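# Unfold pallet collar and stack it on the pallet collar

## Task

Unfold the collapsed pallet collar into its open frame shape, then set it squarely onto the collar already sitting on the pallet, aligned with it.

## Robot and tools

Robots: four Kinova Gen3 arms, arm1 to arm4, each with a five-fingered right hand. Base (base_link) positions in the scene frame, in metres, with quaternions as w,x,y,z: arm1 (-0.440, -0.870, 0.753) q(0.728, -0.001, -0.002, 0.685); arm2 (0.232, -0.880, 0.787) q(0.676, 0.000, -0.004, 0.737); arm3 (1.000, -0.059, 0.788) q(0.108, 0.004, -0.002, -0.994); arm4 (-0.901, -0.149, 0.828) q(0.992, -0.001, -0.002, -0.123). Each base looks along its own +x. A hand can reach roughly 1.06 m from its joint1 axis.

Frame: one scene frame, metres, origin on the floor, +z upward. The hand point sits 0.045 m ahead of the palm. In the hand frame, +z runs along the extended fingers, +y points out of the palm, and +x runs across the palm away from the thumb. Straight fingers extend 0.06 to 0.07 m past the point. A wrist bracket on the little-finger side sticks out up to 0.10 m and can strike things. The wrist camera is on that same side, aimed at the hand point. Printed hand positions can be off, more so at full reach.

move: sends one action. Arguments arm1..arm4 are each a separate object (omit or null for no command) plus optional cameras. Inside one arm's object:
- joints: a dict of absolute targets by name. joint1_rad..joint7_rad are in radians. Ranges: joint1/3/5/7 are ±6.283; joint2 is ±2.249; joint4 is ±2.579; joint6 is ±2.099. The finger keys hand_little, hand_ring, hand_middle, hand_index, hand_thumb_bend and hand_thumb_turn run from -1 (closed; for the thumb turn, in front of the palm) to +1 (open or straight; for the thumb turn, beside the palm). hand_force_limit is a setting from -1 to 1; it maps to about 0 to 10 N at the fingertip (15 N for the thumb). hand_speed is a setting from -0.96 to 1; full speed starts at +0.48. Both start the scene at 0 and -0.8.
- target: an absolute hand-point pose of seven numbers, [x, y, z, qw, qx, qy, qz], in the scene frame. The hand travels to it in a straight line, starting from its current hand_target. When target is used, joints may only contain the hand_ keys; otherwise the call is rejected.
- speed: top speed in m/s along the path, 0.002 to 0.5, default 0.25. Rotation is capped at twice that value in rad/s.
- min_time_s: 0.1 to 8 s. This is a lower bound on how long that arm's joint motions take.
All parts of a move begin together. Hand paths within one call finish together and give up after 10 s. Paths do not steer around obstacles. Hands can lag, drift off the path or overshoot, especially with the arm nearly straight. Joints you leave out may still be pushing toward earlier targets. If a move or wait is refused or halted by a stop, later calls in that reply are skipped. An invalid call, such as one with an unknown key, does not block the rest.

wait {seconds 0-10, cameras}: lets the scene run without new commands. zoom_image {camera, region [x0,y0,x1,y1] in pixels, at most 504 by 504}: enlarges part of the most recent image. show_instructions: displays the reference page. finished_scene {scene: 1}: ends the scene for good. The result must stay in place without the robots holding it. Camera names are arm1_cam_wrist..arm4_cam_wrist, cam_high, cam_low, or all.

Results: the line move lists which robots were commanded. Uncommanded robots show as last shown, with status not commanded. hand gives the pose, and hand_target gives the pose matching the held joint targets. Stop statuses: done means within 1 cm and 2 degrees, or within ±0.01 rad per joint. off_target means resting short of the target and possibly still pushing. time_out means the joint holds where it ended. not_followed or pose unreachable means a safety check held back the arm; a hand target is then dropped. hand_stopped_by gives six words in this order: little, ring, middle, index, thumb_bend, thumb_turn. Each is moving, target, force, stalled or fault. The <motor>_load_n values are fingertip forces in N, positive when the finger is pushed open; a load dropping toward 0 means the grip was lost. Joint velocities are in rad/s, with within noise meaning the arm is at rest. Joint torques are in N m, positive toward larger joint values. Flange force is the outside force in the end-effector axes and reads roughly even when nothing touches. A MOTOR HOT line warns of overheating; at 75 °C the arm sinks for 30-60 s.

Gripping: a finger motor only starts when its target changes by 0.002 or more. It then locks at the target or once its load hits hand_force_limit. To grip harder, raise the limit and send a target closed further than the current reading. To release, send a target more open than the reading. For gentle grips, use hand_speed -0.94 or below. With the thumb turned fully in front of the palm, the hand can wrap objects roughly 0.035-0.065 m thick, or handles down to 0.025 m.

Avoid: any hard contact between two robots; this ends the scene. Never close a hand onto another arm's fingers. The safety check lets fingers meet and can react late. Torque limits are 104.5 N m for joints 1-4 and 51.3 N m for joints 5-7. Exceeding one, or deviating more than 5 degrees from the planned motion, freezes that arm for 10 s. The arm keeps pushing after contact, so move it off. Do not drop parts, even by millimetres. Do not release moving parts, slam, or strain the fingers. Never push items off the work area or onto the floor. Loose objects may get small random pushes. Time spent thinking lets the scene run with the last command held.

Each tool is called as a command line: name --argument value for each argument, lists and objects as JSON in quotes; but a table of rows of numbers goes row by row, as --pt "numbers of a row", without its own name.

Reference images:

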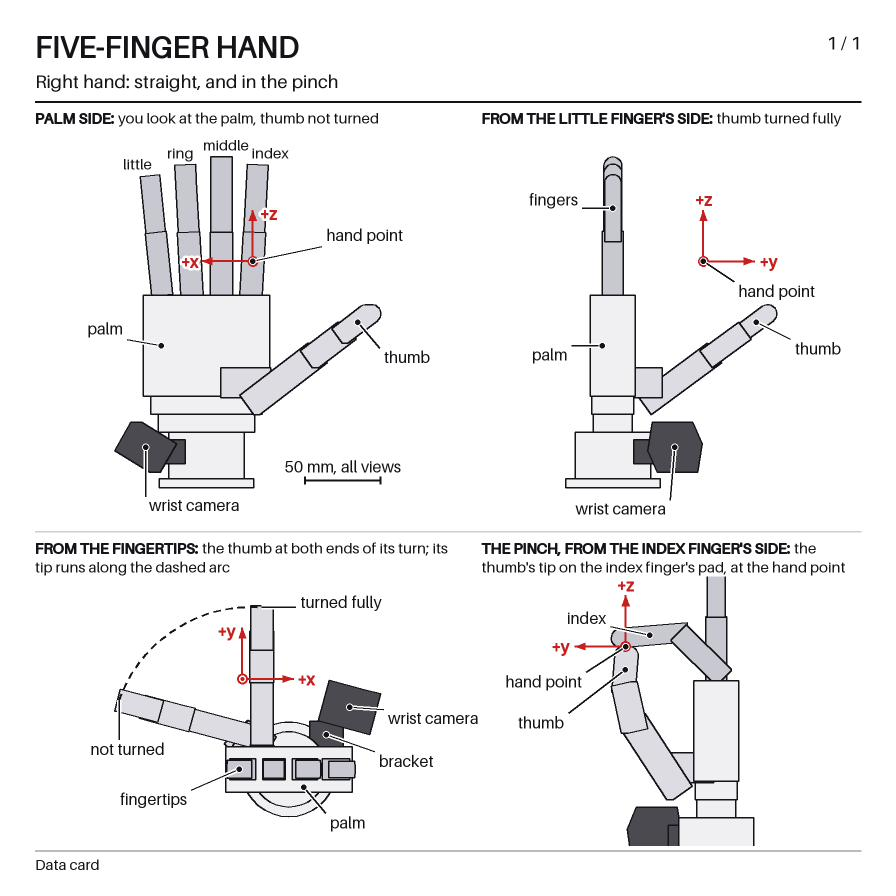

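## Session

move

Scene clock: 0.00 s.
Joint torques (N m): no reading
Motor temperatures (°C): arm1=[24 27 21 26 31 31 28] | arm2=[29 26 25 29 38 33 39] | arm3=[24 28 25 24 35 30 34] | arm4=[26 26 24 25 34 32 37]
Flange force (N): no reading
Joint velocities: within noise
arm1.joint_positions: joint1_rad=-0.305 joint2_rad=-0.416 joint3_rad=-0.078 joint4_rad=+1.494 joint5_rad=-0.078 joint6_rad=+1.973 joint7_rad=-1.682 hand_little=+1.000 hand_ring=+1.000 hand_middle=+1.000 hand_index=+1.000 hand_thumb_turn=+1.000 hand_thumb_bend=+1.000 hand_force_limit=+0.000 hand_speed=-0.800
arm1.joint_status: not commanded
arm1.hand_stopped_by: target,target,target,target,target,target
arm1.little_load_n: 0.0
arm1.ring_load_n: 0.0
arm1.middle_load_n: 0.0
arm1.index_load_n: 0.0
arm1.thumb_bend_load_n: 0.0
arm1.thumb_turn_load_n: 0.0
arm1.hand: x=-0.5550 y=-0.7289 z=+1.2556 quat_wxyz=(-0.009, +0.786, -0.617, -0.046) (m; scene frame)
arm1.hand_target: x=-0.5550 y=-0.7289 z=+1.2556 quat_wxyz=(-0.009, +0.786, -0.617, -0.046) (m; scene frame)
arm1.hand_status: not commanded
arm2.joint_positions: joint1_rad=-0.152 joint2_rad=-0.325 joint3_rad=-0.047 joint4_rad=+1.468 joint5_rad=-0.060 joint6_rad=+1.969 joint7_rad=-2.018 hand_little=+1.000 hand_ring=+1.000 hand_middle=+1.000 hand_index=+1.000 hand_thumb_turn=+1.000 hand_thumb_bend=+1.000 hand_force_limit=+0.000 hand_speed=-0.800
arm2.joint_status: not commanded
arm2.hand_stopped_by: target,target,target,target,target,target
arm2.little_load_n: 0.0
arm2.ring_load_n: 0.0
arm2.middle_load_n: 0.0
arm2.index_load_n: 0.0
arm2.thumb_bend_load_n: 0.0
arm2.thumb_turn_load_n: 0.0
arm2.hand: x=+0.1333 y=-0.6892 z=+1.2836 quat_wxyz=(+0.009, +0.656, -0.754, -0.022) (m; scene frame)
arm2.hand_target: x=+0.1333 y=-0.6892 z=+1.2836 quat_wxyz=(+0.009, +0.656, -0.754, -0.022) (m; scene frame)
arm2.hand_status: not commanded
arm3.joint_positions: joint1_rad=-0.364 joint2_rad=-0.453 joint3_rad=-0.047 joint4_rad=+1.497 joint5_rad=-0.078 joint6_rad=+2.067 joint7_rad=-1.934 hand_little=+1.000 hand_ring=+1.000 hand_middle=+1.000 hand_index=+1.000 hand_thumb_turn=+1.000 hand_thumb_bend=+1.000 hand_force_limit=+0.000 hand_speed=-0.800
arm3.joint_status: not commanded
arm3.hand_stopped_by: target,target,target,target,target,target
arm3.little_load_n: 0.0
arm3.ring_load_n: 0.0
arm3.middle_load_n: 0.0
arm3.index_load_n: 0.0
arm3.thumb_bend_load_n: 0.0
arm3.thumb_turn_load_n: 0.0
arm3.hand: x=+0.9062 y=-0.1811 z=+1.2913 quat_wxyz=(-0.030, -0.989, -0.148, -0.001) (m; scene frame)
arm3.hand_target: x=+0.9062 y=-0.1811 z=+1.2913 quat_wxyz=(-0.030, -0.989, -0.148, -0.001) (m; scene frame)
arm3.hand_status: not commanded
arm4.joint_positions: joint1_rad=-0.447 joint2_rad=-0.420 joint3_rad=-0.077 joint4_rad=+1.464 joint5_rad=-0.045 joint6_rad=+1.972 joint7_rad=-2.054 hand_little=+1.000 hand_ring=+1.000 hand_middle=+1.000 hand_index=+1.000 hand_thumb_turn=+1.000 hand_thumb_bend=+1.000 hand_force_limit=+0.000 hand_speed=-0.800
arm4.joint_status: not commanded
arm4.hand_stopped_by: target,target,target,target,target,target
arm4.little_load_n: 0.0
arm4.ring_load_n: 0.0
arm4.middle_load_n: 0.0
arm4.index_load_n: 0.0
arm4.thumb_bend_load_n: 0.0
arm4.thumb_turn_load_n: 0.0
arm4.hand: x=-0.7253 y=-0.0607 z=+1.3433 quat_wxyz=(-0.058, -0.094, -0.994, -0.026) (m; scene frame)
arm4.hand_target: x=-0.7253 y=-0.0607 z=+1.3433 quat_wxyz=(-0.058, -0.094, -0.994, -0.026) (m; scene frame)
arm4.hand_status: not commanded
pictures: arm1_cam_wrist, arm2_cam_wrist, arm3_cam_wrist, arm4_cam_wrist, cam_high, cam_low

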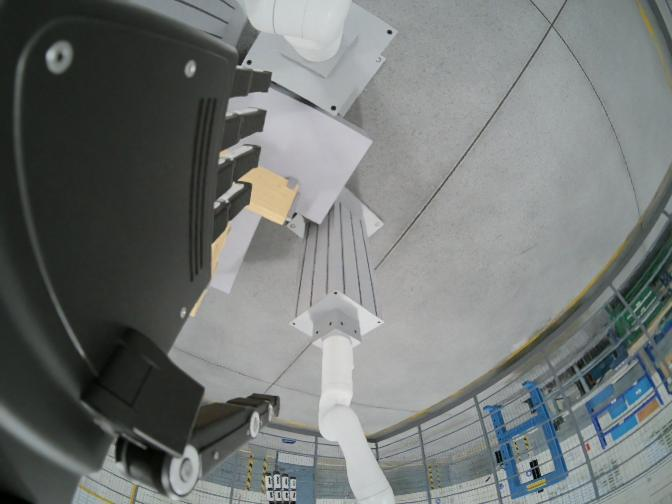

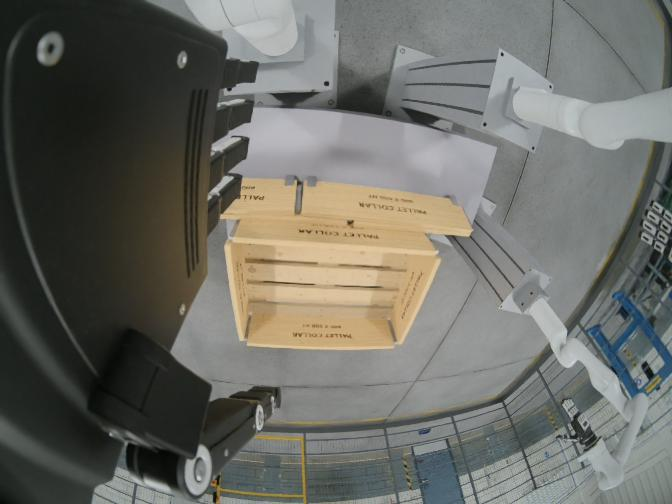

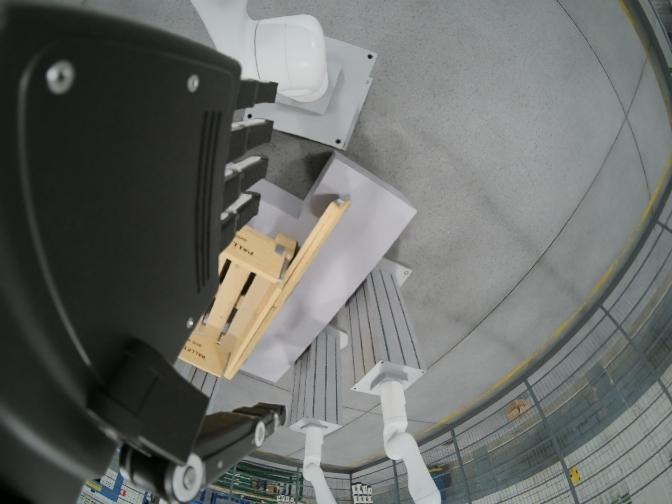

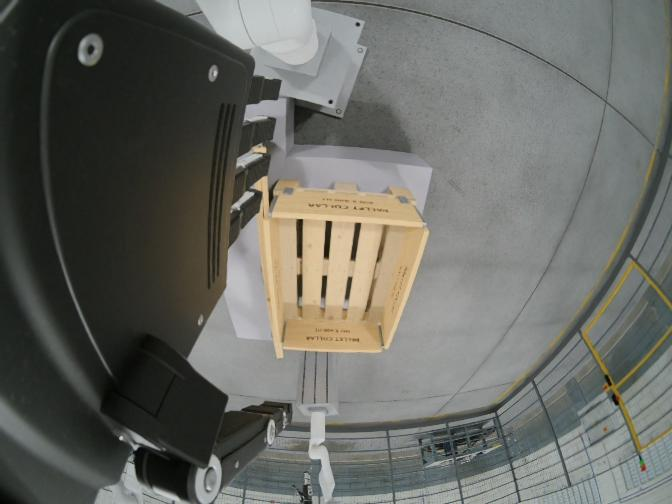

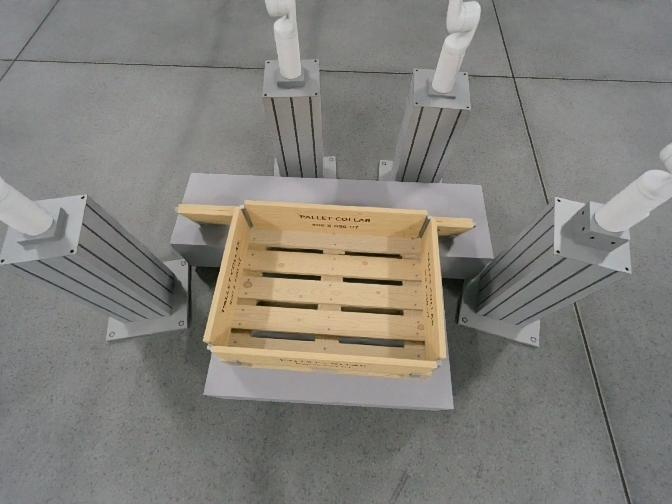

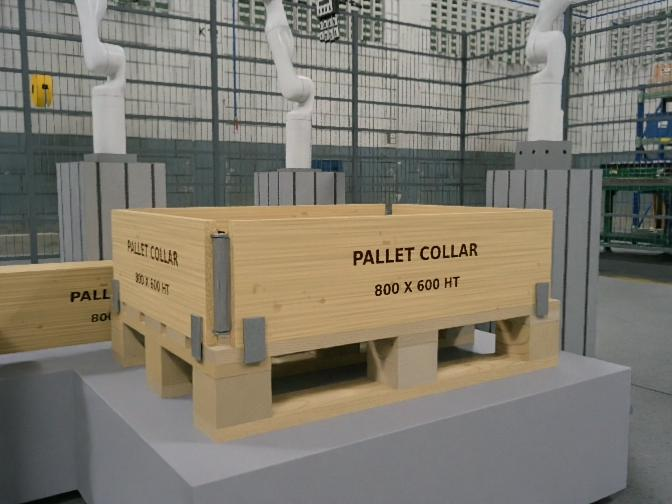

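zoom_image --camera "cam_high" --region '[160, 160, 500, 415]'

zoom_image --camera "arm2_cam_wrist" --region '[200, 80, 560, 360]'

zoom_image --camera "arm4_cam_wrist" --region '[200, 130, 460, 370]'

zoom_image --camera "arm3_cam_wrist" --region '[160, 140, 420, 400]'

zoom_image --camera "cam_low" --region '[0, 180, 672, 460]'

Scaled by 1.482.

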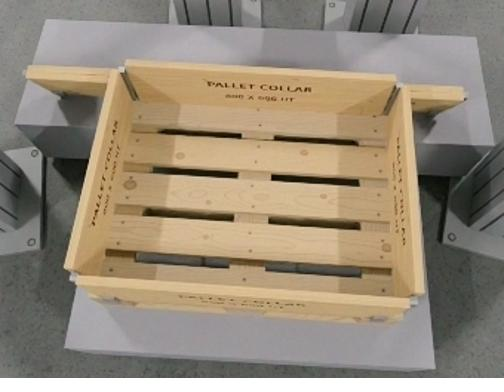

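Scaled by 1.400 from the camera's image (finer frame: 960x720).

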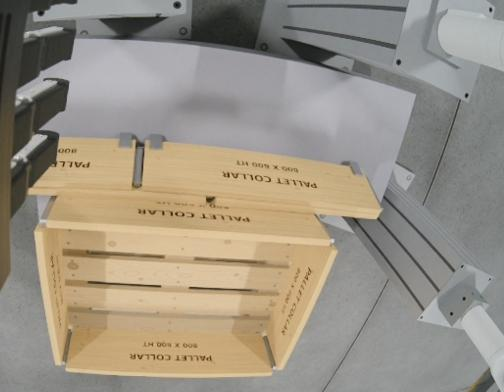

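Scaled by 1.938 from the camera's image (finer frame: 960x720).

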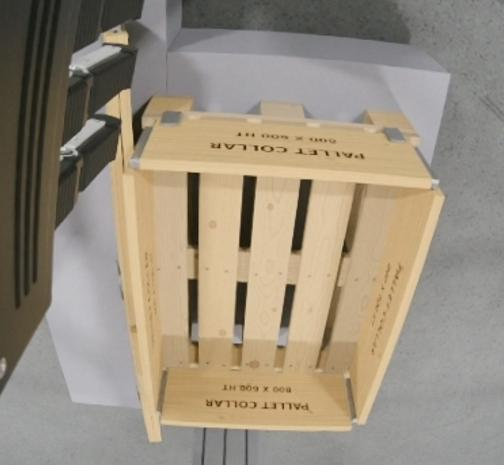

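Scaled by 1.938 from the camera's image (finer frame: 960x720).

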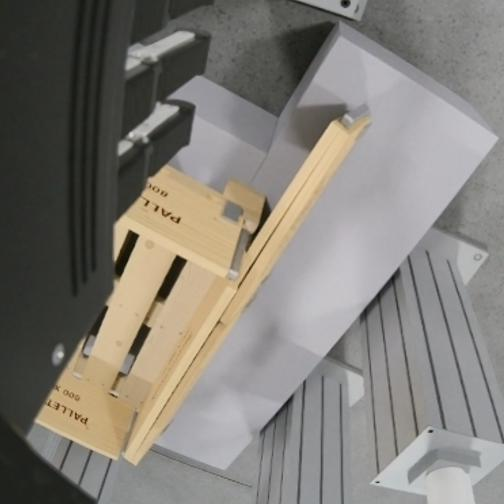

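Region (0, 180, 672, 460) is 672x280 pixels. A region can be at most 504 by 504 pixels.

zoom_image --camera "cam_high" --region '[0, 150, 130, 280]'

zoom_image --camera "cam_high" --region '[540, 150, 670, 280]'

zoom_image --camera "cam_high" --region '[240, 0, 370, 130]'

zoom_image --camera "cam_high" --region '[380, 0, 510, 130]'

zoom_image --camera "cam_low" --region '[0, 130, 250, 380]'

zoom_image --camera "cam_low" --region '[160, 180, 410, 430]'

zoom_image --camera "cam_low" --region '[400, 130, 650, 380]'

Scaled by 3.877.

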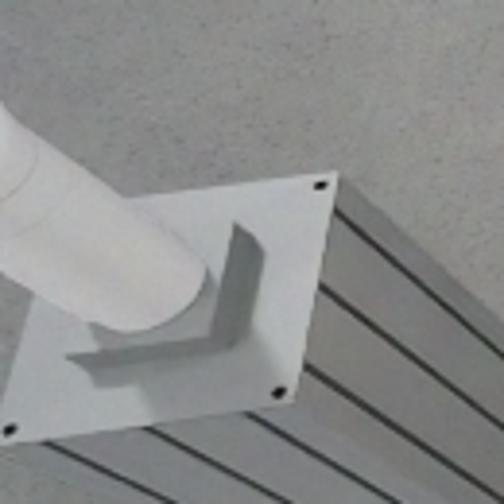

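Scaled by 3.877.

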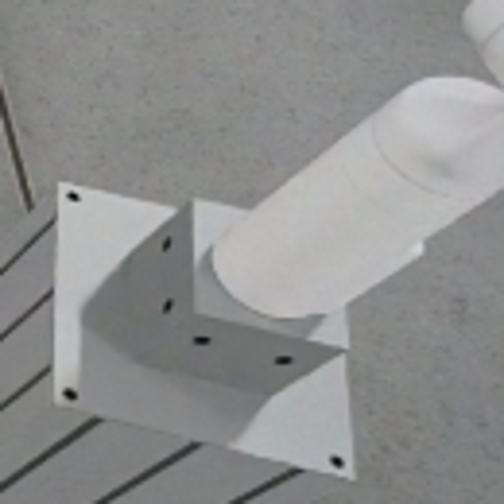

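Scaled by 3.877.

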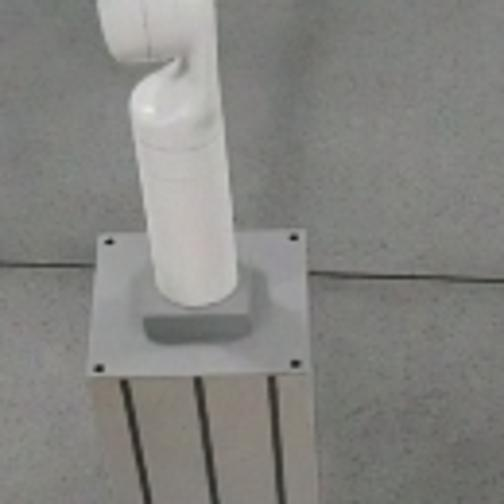

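Scaled by 3.877.

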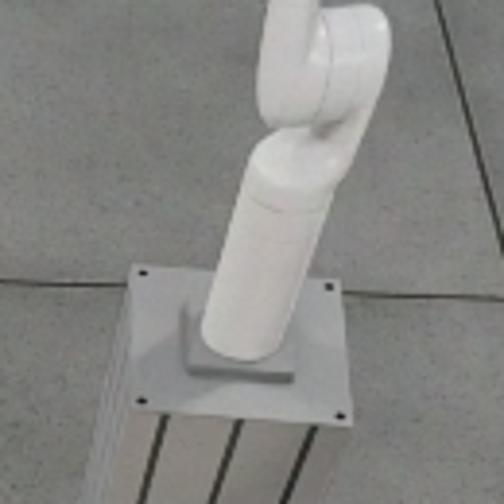

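Scaled by 2.016.

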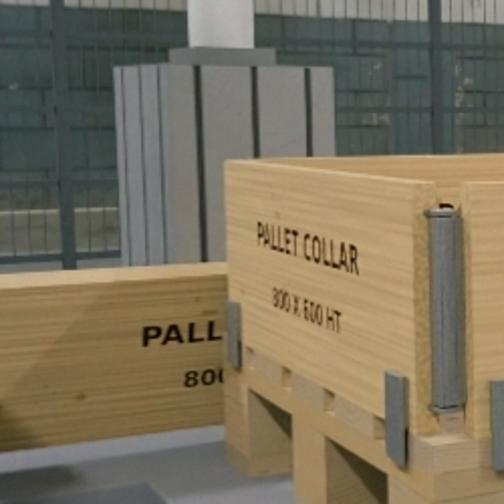

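Scaled by 2.016.

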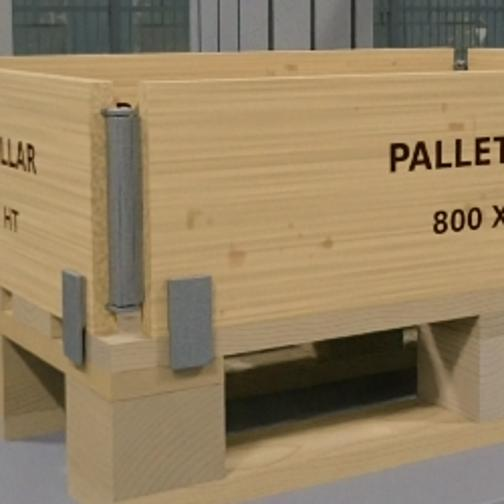

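Scaled by 2.016.

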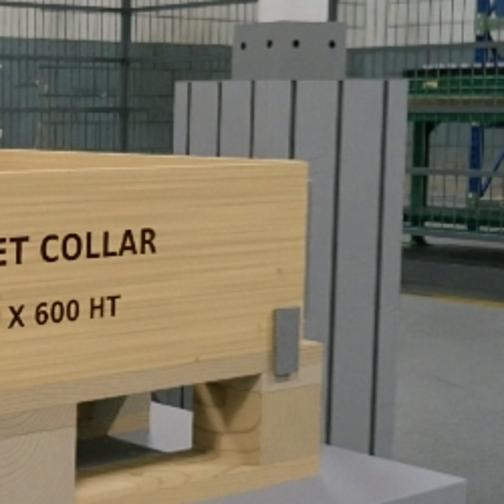

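zoom_image --camera "arm2_cam_wrist" --region '[470, 40, 600, 170]'

zoom_image --camera "arm2_cam_wrist" --region '[470, 230, 600, 360]'

zoom_image --camera "arm1_cam_wrist" --region '[270, 270, 400, 400]'

zoom_image --camera "arm3_cam_wrist" --region '[270, 340, 430, 500]'

zoom_image --camera "cam_low" --region '[230, 100, 360, 230]'

Scaled by 3.877 from the camera's image (finer frame: 960x720).

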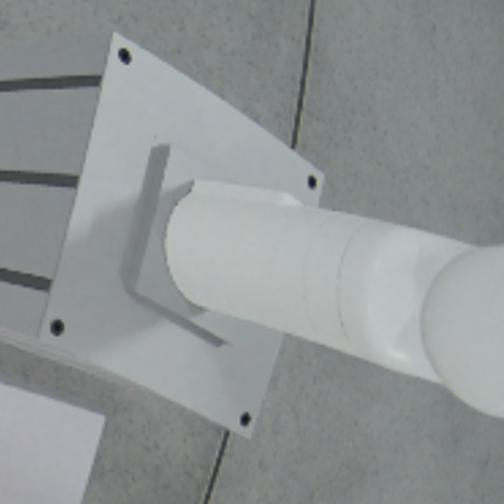

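Scaled by 3.877 from the camera's image (finer frame: 960x720).

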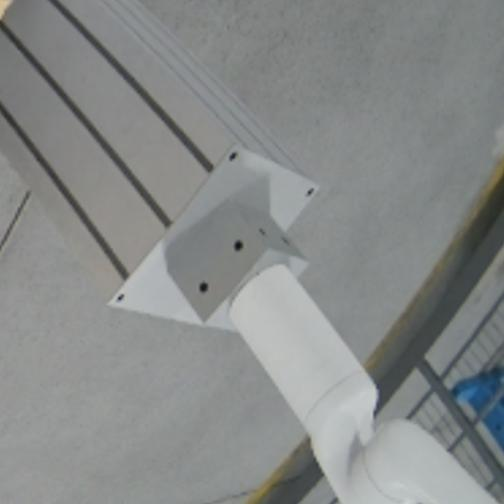

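Scaled by 3.877 from the camera's image (finer frame: 960x720).

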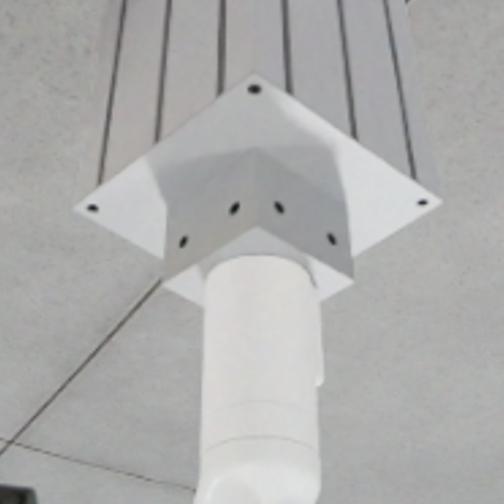

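Scaled by 3.150 from the camera's image (finer frame: 960x720).

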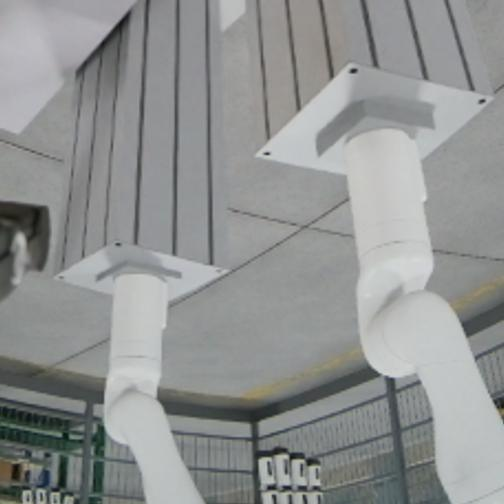

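Scaled by 3.877.

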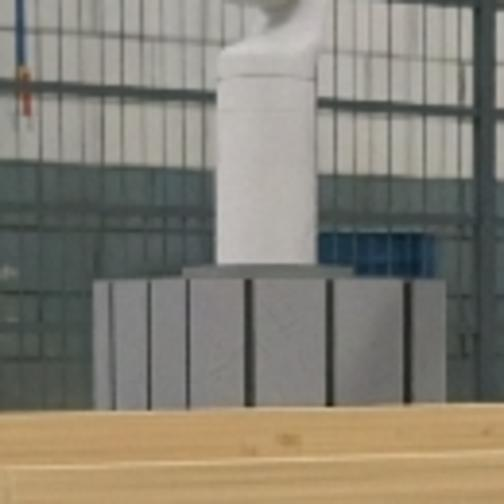

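zoom_image --camera "arm2_cam_wrist" --region '[180, 40, 310, 240]'

zoom_image --camera "arm2_cam_wrist" --region '[180, 360, 310, 504]'

Scaled by 2.520 from the camera's image (finer frame: 960x720).

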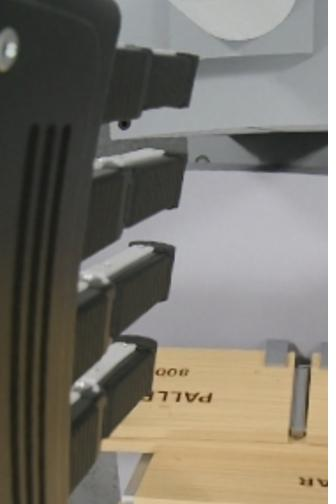

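Scaled by 3.500 from the camera's image (finer frame: 960x720).

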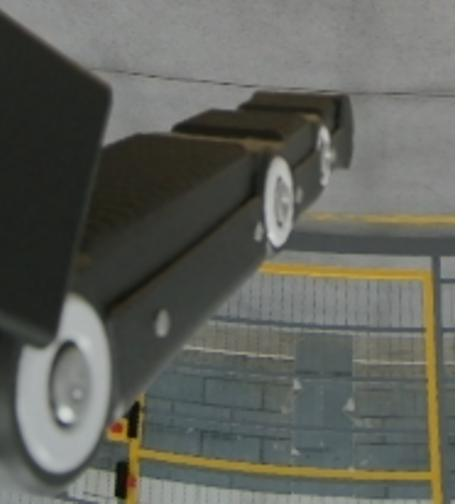

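zoom_image --camera "cam_high" --region '[170, 180, 300, 310]'

zoom_image --camera "cam_high" --region '[380, 190, 500, 310]'

zoom_image --camera "cam_high" --region '[190, 310, 320, 410]'

zoom_image --camera "cam_high" --region '[360, 310, 490, 410]'

zoom_image --camera "arm2_cam_wrist" --region '[220, 160, 350, 290]'

zoom_image --camera "arm2_cam_wrist" --region '[370, 160, 500, 290]'

zoom_image --camera "arm2_cam_wrist" --region '[220, 250, 450, 370]'

Scaled by 3.877.

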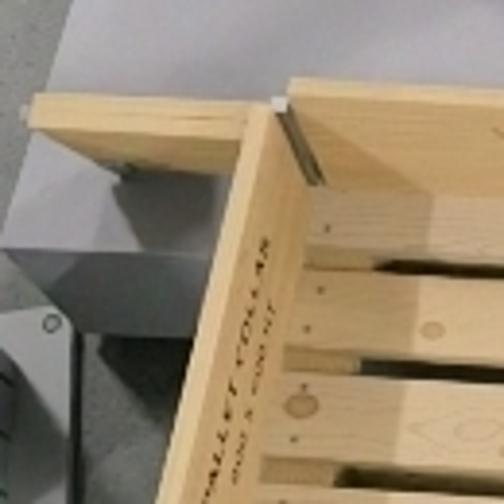

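Scaled by 4.200.

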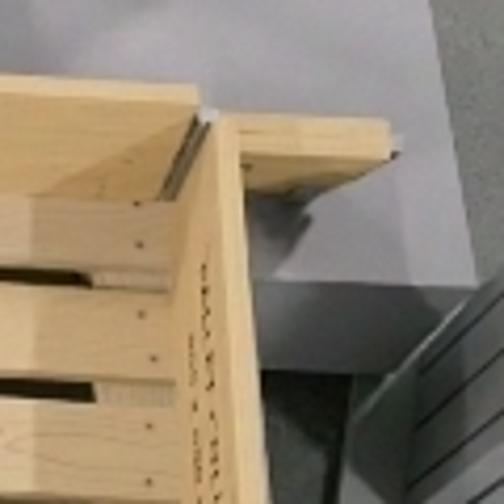

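Scaled by 3.877.

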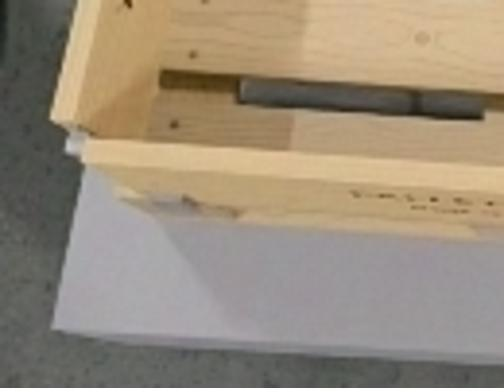

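Scaled by 3.877.

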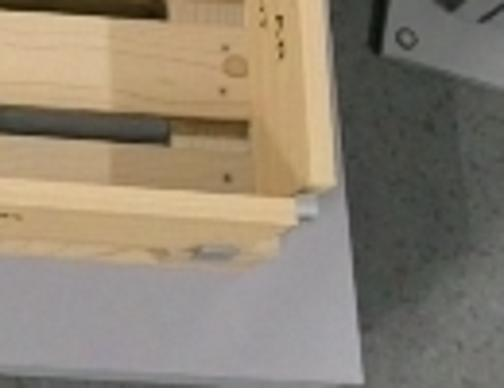

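Scaled by 3.877 from the camera's image (finer frame: 960x720).

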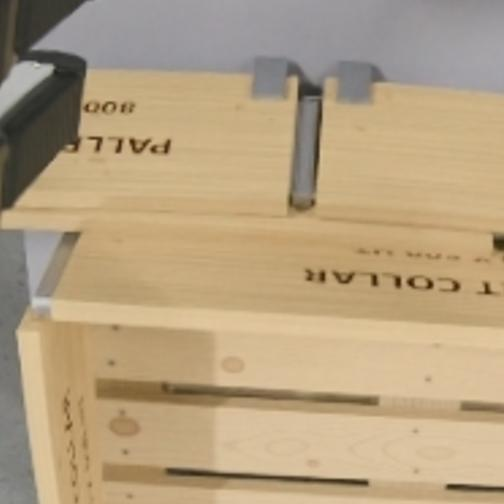

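Scaled by 3.877 from the camera's image (finer frame: 960x720).

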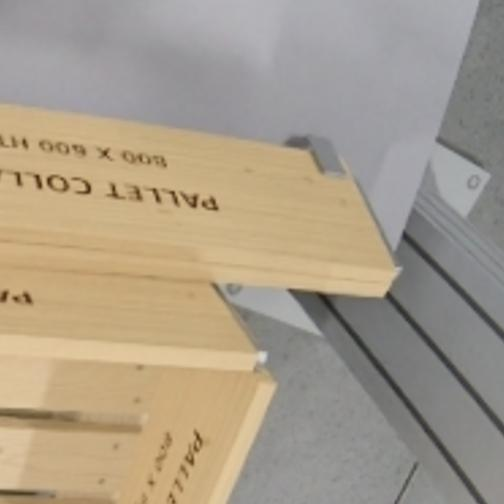

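Scaled by 2.191 from the camera's image (finer frame: 960x720).

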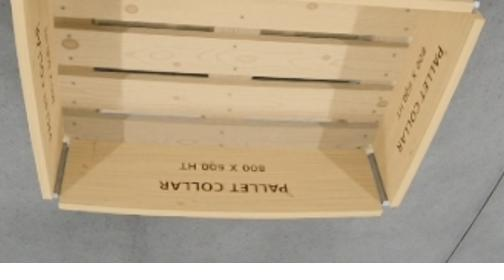

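move --arm1 '{"target": [-0.62, -0.46, 0.64, -0.009, 0.786, -0.617, -0.046]}' --arm2 '{"target": [0.166, -0.43, 0.64, 0.009, 0.656, -0.754, -0.022]}' --arm3 '{"target": [0.82, -0.28, 0.66, -0.030, -0.989, -0.148, -0.001]}' --arm4 '{"target": [-0.456, -0.298, 0.70, -0.058, -0.094, -0.994, -0.026]}' --cameras '["all"]'

Scene clock: 394.10 s.
Joint torques (N m): arm1=[0.21 -18.67 -1.67 -1.42 -0.17 -0.34 0.22] | arm2=[-1.29 -16.79 0.18 -0.38 -0.05 0.13 0.13] | arm3=[-0.57 -11.05 -1.26 3.33 0.04 0.05 0.52] | arm4=[-0.45 -18.66 -1.42 -1.21 -0.01 -0.13 0.22]
Motor temperatures (°C): arm1=[24 27 21 26 30 31 28] | arm2=[29 26 25 29 37 33 39] | arm3=[23 28 25 25 35 30 34] | arm4=[26 26 24 25 34 32 37]
Flange force (N): arm1=[0.8 0.6 3.9] | arm2=[-1.2 -3.3 -1.5] | arm3=[-2.9 -1.3 -9.0] | arm4=[-6.3 -2.5 -1.4]
move: arm1 done; arm2 done; arm3 done; arm4 done
Joint velocities: within noise
arm1.joint_positions: joint1_rad=-0.334 joint2_rad=+0.991 joint3_rad=-0.051 joint4_rad=+2.051 joint5_rad=+0.005 joint6_rad=+0.015 joint7_rad=-1.636 hand_little=+1.000 hand_ring=+1.000 hand_middle=+1.000 hand_index=+1.000 hand_thumb_turn=+1.000 hand_thumb_bend=+1.000 hand_force_limit=+0.000 hand_speed=-0.800
arm1.joint_status: not commanded
arm1.hand_stopped_by: target,target,target,target,target,target
arm1.little_load_n: 0.0
arm1.ring_load_n: 0.0
arm1.middle_load_n: 0.0
arm1.index_load_n: 0.0
arm1.thumb_bend_load_n: 0.0
arm1.thumb_turn_load_n: 0.0
arm1.hand: x=-0.6200 y=-0.4600 z=+0.6400 quat_wxyz=(-0.009, +0.786, -0.617, -0.046)
arm1.hand_target: x=-0.6200 y=-0.4600 z=+0.6400 quat_wxyz=(-0.009, +0.786, -0.617, -0.046)
arm1.hand_status: done (0.000 m and 0.0 deg from the pose sent, 0.675 m and 0.1 deg at the start)
arm2.joint_positions: joint1_rad=+0.058 joint2_rad=+1.084 joint3_rad=-0.033 joint4_rad=+1.951 joint5_rad=-0.194 joint6_rad=+0.091 joint7_rad=-1.560 hand_little=+1.000 hand_ring=+1.000 hand_middle=+1.000 hand_index=+1.000 hand_thumb_turn=+1.000 hand_thumb_bend=+1.000 hand_force_limit=+0.000 hand_speed=-0.800
arm2.joint_status: not commanded
arm2.hand_stopped_by: target,target,target,target,target,target
arm2.little_load_n: 0.0
arm2.ring_load_n: 0.0
arm2.middle_load_n: 0.0
arm2.index_load_n: 0.0
arm2.thumb_bend_load_n: 0.0
arm2.thumb_turn_load_n: 0.0
arm2.hand: x=+0.1660 y=-0.4300 z=+0.6400 quat_wxyz=(+0.009, +0.656, -0.754, -0.022)
arm2.hand_target: x=+0.1660 y=-0.4300 z=+0.6400 quat_wxyz=(+0.009, +0.656, -0.754, -0.022)
arm2.hand_status: done (0.000 m and 0.0 deg from the pose sent, 0.695 m and 0.1 deg at the start)
arm3.joint_positions: joint1_rad=-0.548 joint2_rad=+1.149 joint3_rad=-0.033 joint4_rad=+2.553 joint5_rad=+0.020 joint6_rad=-0.597 joint7_rad=-2.067 hand_little=+1.000 hand_ring=+1.000 hand_middle=+1.000 hand_index=+1.000 hand_thumb_turn=+1.000 hand_thumb_bend=+1.000 hand_force_limit=+0.000 hand_speed=-0.800
arm3.joint_status: not commanded
arm3.hand_stopped_by: target,target,target,target,target,target
arm3.little_load_n: 0.0
arm3.ring_load_n: 0.0
arm3.middle_load_n: 0.0
arm3.index_load_n: 0.0
arm3.thumb_bend_load_n: 0.0
arm3.thumb_turn_load_n: 0.0
arm3.hand: x=+0.8200 y=-0.2800 z=+0.6600 quat_wxyz=(-0.030, -0.989, -0.148, -0.001)
arm3.hand_target: x=+0.8200 y=-0.2800 z=+0.6600 quat_wxyz=(-0.030, -0.989, -0.148, -0.001)
arm3.hand_status: done (0.000 m and 0.0 deg from the pose sent, 0.645 m and 0.1 deg at the start; a joint's target at an end of its range on 29 of 109 steps)
arm4.joint_positions: joint1_rad=+0.227 joint2_rad=+1.058 joint3_rad=+0.004 joint4_rad=+1.900 joint5_rad=-0.771 joint6_rad=+0.138 joint7_rad=-0.523 hand_little=+1.000 hand_ring=+1.000 hand_middle=+1.000 hand_index=+1.000 hand_thumb_turn=+1.000 hand_thumb_bend=+1.000 hand_force_limit=+0.000 hand_speed=-0.800
arm4.joint_status: not commanded
arm4.hand_stopped_by: target,target,target,target,target,target
arm4.little_load_n: 0.0
arm4.ring_load_n: 0.5
arm4.middle_load_n: 0.0
arm4.index_load_n: 0.0
arm4.thumb_bend_load_n: 0.0
arm4.thumb_turn_load_n: 0.0
arm4.hand: x=-0.4560 y=-0.2980 z=+0.7000 quat_wxyz=(-0.058, -0.094, -0.994, -0.026)
arm4.hand_target: x=-0.4560 y=-0.2980 z=+0.7000 quat_wxyz=(-0.058, -0.094, -0.994, -0.026)
arm4.hand_status: done (0.000 m and 0.0 deg from the pose sent, 0.737 m and 0.0 deg at the start)
pictures: arm1_cam_wrist, arm2_cam_wrist, arm3_cam_wrist, arm4_cam_wrist, cam_high, cam_low

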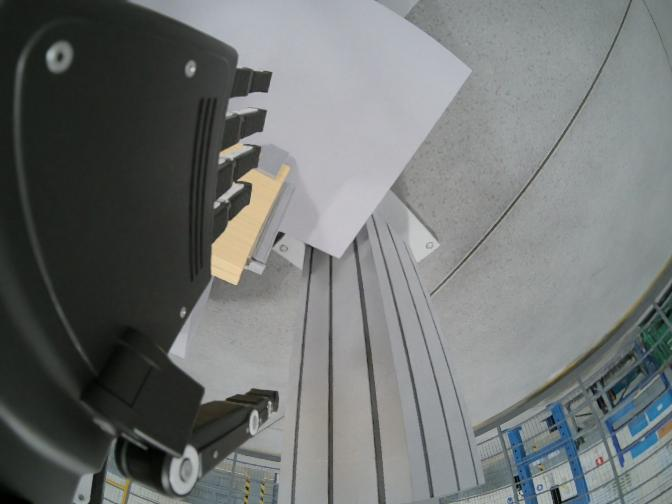

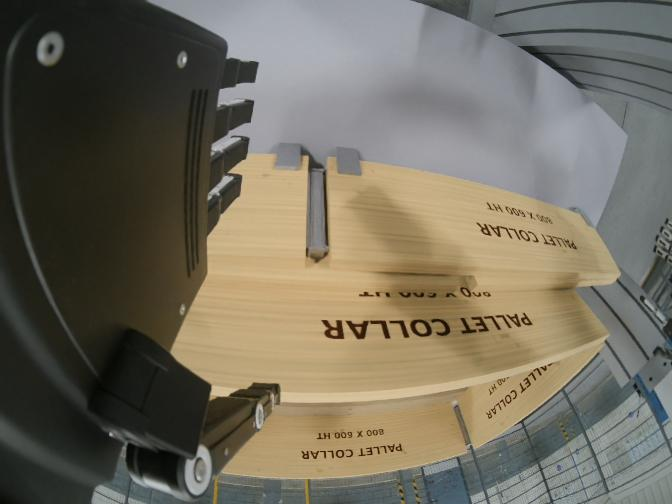

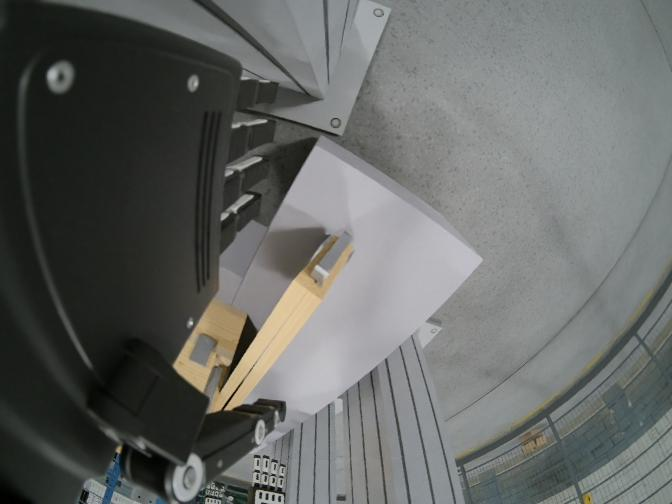

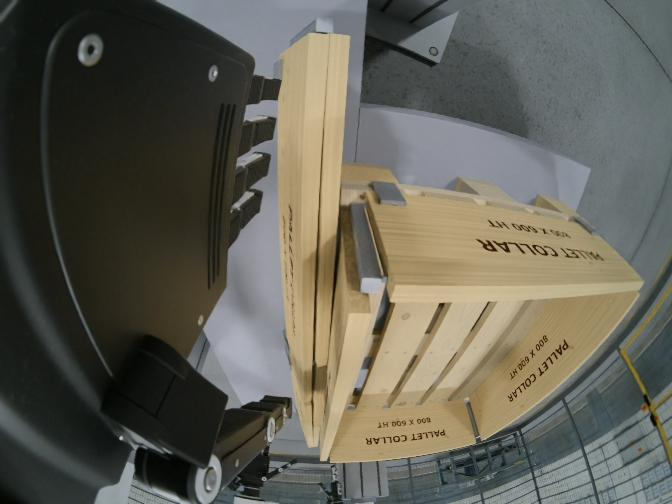

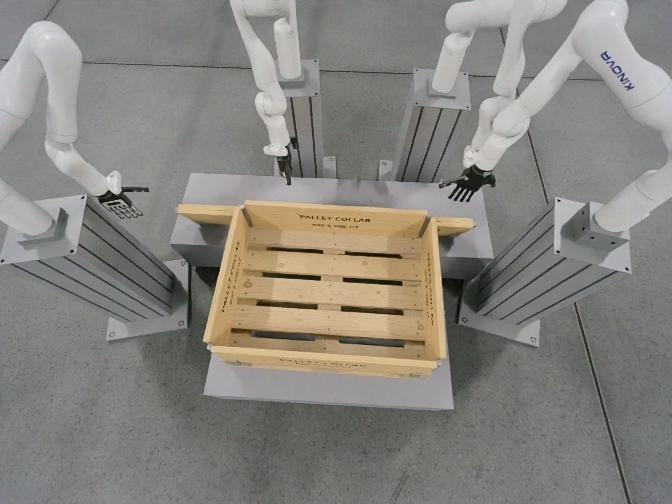

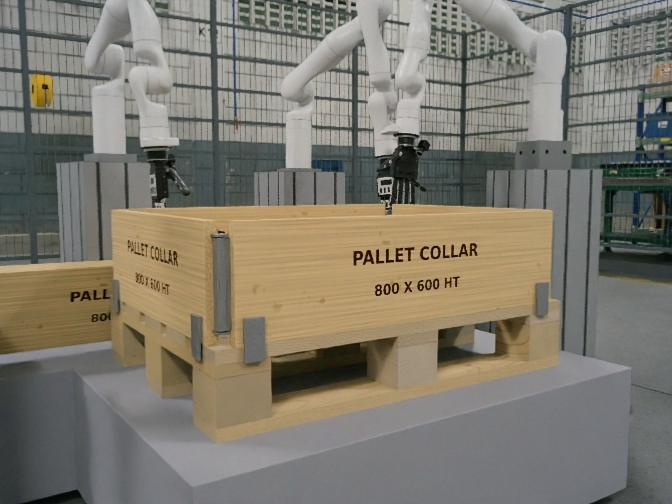

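zoom_image --camera "arm2_cam_wrist" --region '[230, 130, 400, 300]'

zoom_image --camera "arm4_cam_wrist" --region '[250, 0, 420, 170]'

zoom_image --camera "arm4_cam_wrist" --region '[280, 150, 450, 320]'

zoom_image --camera "arm3_cam_wrist" --region '[230, 200, 400, 370]'

zoom_image --camera "arm4_cam_wrist" --region '[260, 280, 430, 470]'

zoom_image --camera "arm2_cam_wrist" --region '[420, 200, 650, 430]'

Scaled by 2.965 from the camera's image (finer frame: 960x720).

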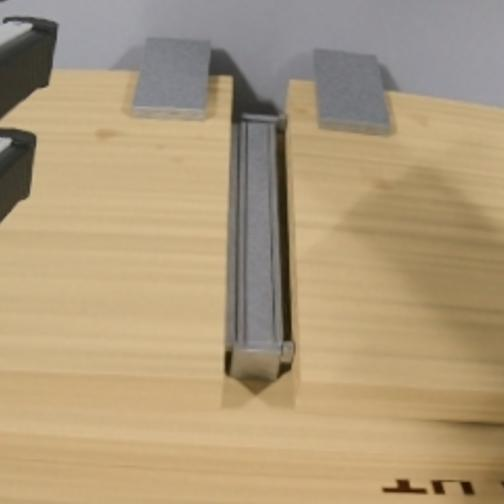

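Scaled by 2.965 from the camera's image (finer frame: 960x720).

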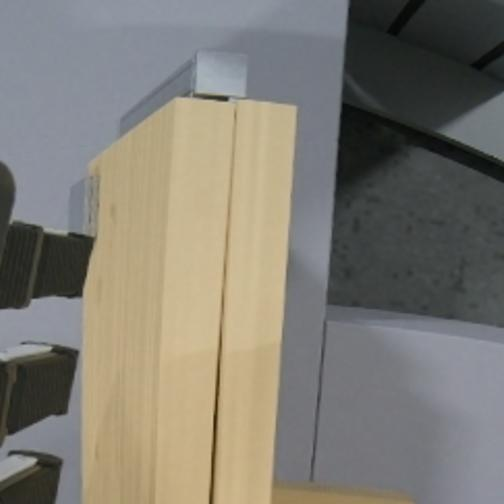

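Scaled by 2.965 from the camera's image (finer frame: 960x720).

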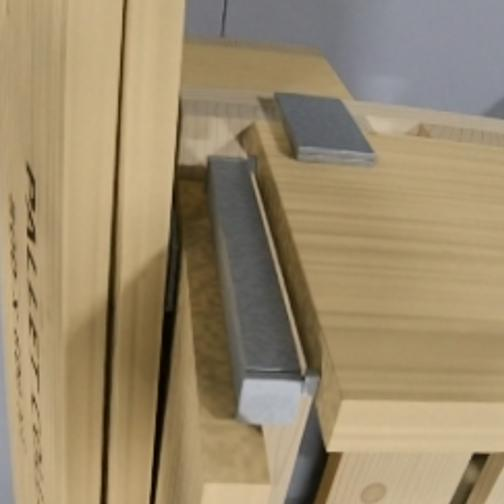

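Scaled by 2.965 from the camera's image (finer frame: 960x720).

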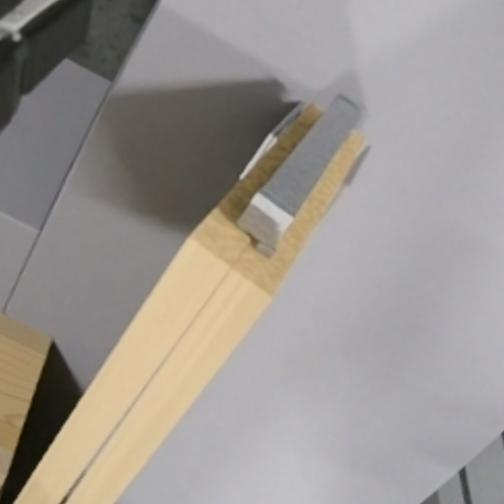

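Scaled by 2.653 from the camera's image (finer frame: 960x720).

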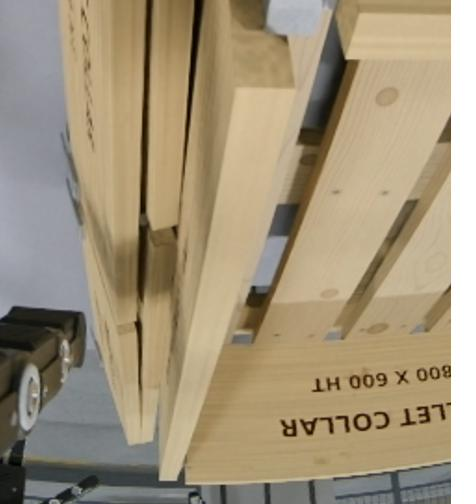

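Scaled by 2.191 from the camera's image (finer frame: 960x720).

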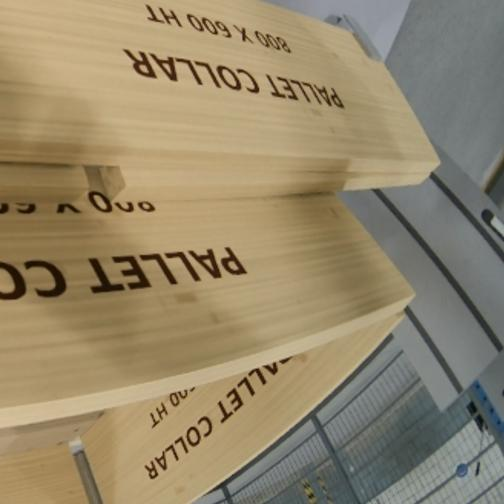

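zoom_image --camera "cam_high" --region '[400, 90, 560, 250]'

zoom_image --camera "cam_high" --region '[60, 120, 220, 280]'

Scaled by 3.150.

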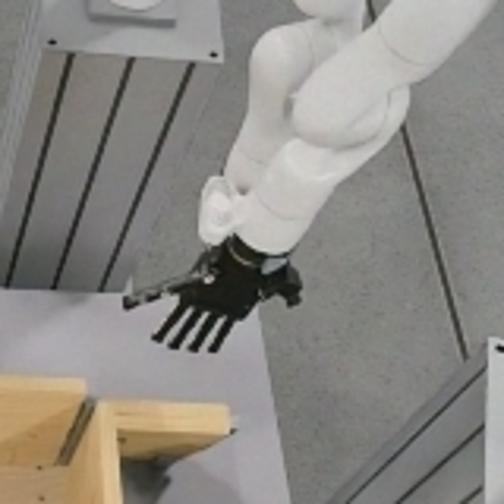

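Scaled by 3.150.

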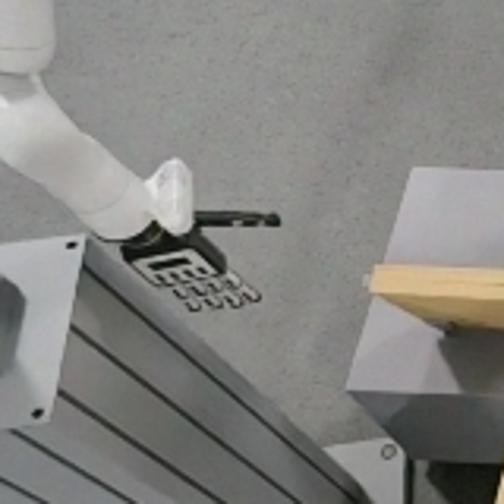

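move --arm2 '{"target": [0.49, -0.335, 0.62, 0.009, 0.656, -0.754, -0.022]}' --cameras '["arm2_cam_wrist", "cam_high"]'

zoom_image --camera "arm2_cam_wrist" --region '[200, 150, 350, 300]'

zoom_image --camera "cam_high" --region '[160, 110, 310, 260]'

Scene clock: 602.17 s.
Joint torques (N m): arm1=[0.35 -18.63 -1.8 -1.33 -0.27 -0.35 0.27] | arm2=[-1.5 -22.27 -0.13 -4.51 -0.11 0.18 0.12] | arm3=[-0.59 -11.06 -1.24 3.31 0.05 0.04 0.49] | arm4=[-0.43 -18.67 -1.36 -1.15 -0.03 -0.17 0.21]
Motor temperatures (°C): arm1=[24 28 21 26 30 31 28] | arm2=[29 27 25 29 37 33 39] | arm3=[23 28 25 25 35 30 34] | arm4=[26 27 24 25 33 32 37]
Flange force (N): arm1=[0.5 0.9 3.9] | arm2=[0.9 -2.2 -1.7] | arm3=[-2.9 -1.4 -9.0] | arm4=[-6.5 -2.6 -1.3]
move: arm2 done
Joint velocities: within noise
arm1, arm3, arm4: as last shown
arm2.joint_positions: joint1_rad=+0.650 joint2_rad=+1.304 joint3_rad=-0.050 joint4_rad=+1.180 joint5_rad=+0.000 joint6_rad=+0.669 joint7_rad=-1.161 hand_little=+1.000 hand_ring=+1.000 hand_middle=+1.000 hand_index=+1.000 hand_thumb_turn=+1.000 hand_thumb_bend=+1.000 hand_force_limit=+0.000 hand_speed=-0.800
arm2.joint_status: not commanded
arm2.hand_stopped_by: target,target,target,target,target,target
arm2.little_load_n: 0.0
arm2.ring_load_n: 0.0
arm2.middle_load_n: 0.0
arm2.index_load_n: 0.0
arm2.thumb_bend_load_n: 0.0
arm2.thumb_turn_load_n: 0.0
arm2.hand: x=+0.4900 y=-0.3350 z=+0.6200 quat_wxyz=(+0.009, +0.656, -0.754, -0.022)
arm2.hand_target: x=+0.4900 y=-0.3350 z=+0.6200 quat_wxyz=(+0.009, +0.656, -0.754, -0.022)
arm2.hand_status: done (0.000 m and 0.0 deg from the pose sent, 0.338 m and 0.0 deg at the start)
arm3.middle_load_n: 0.5
arm4.ring_load_n: 0.0

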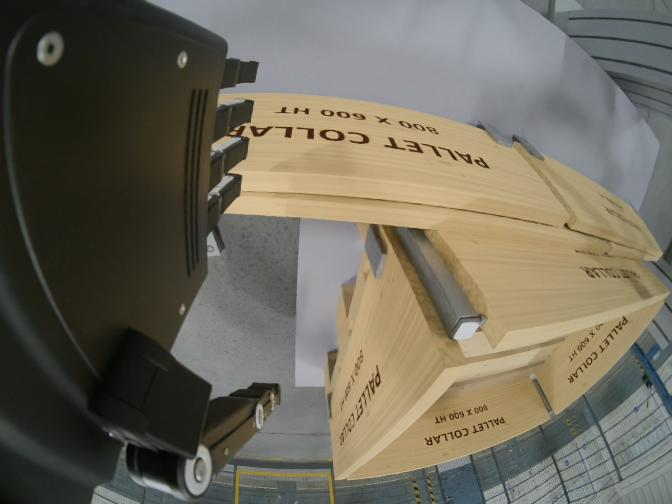

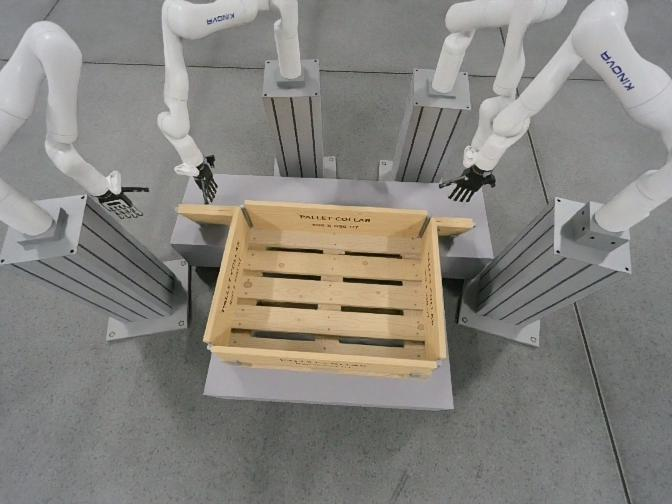

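Scaled by 3.360 from the camera's image (finer frame: 960x720).

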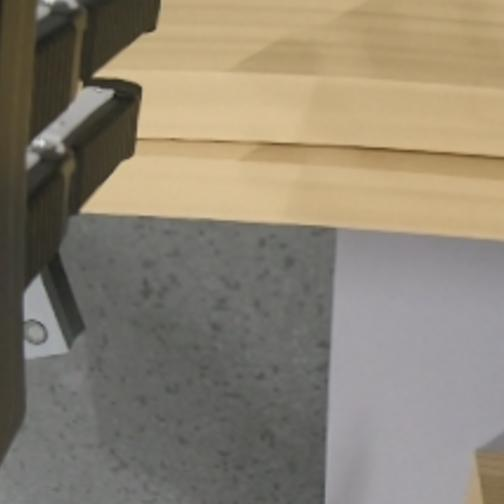

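Scaled by 3.360.

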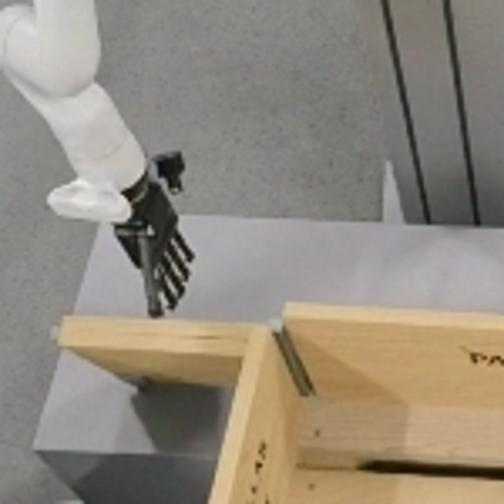

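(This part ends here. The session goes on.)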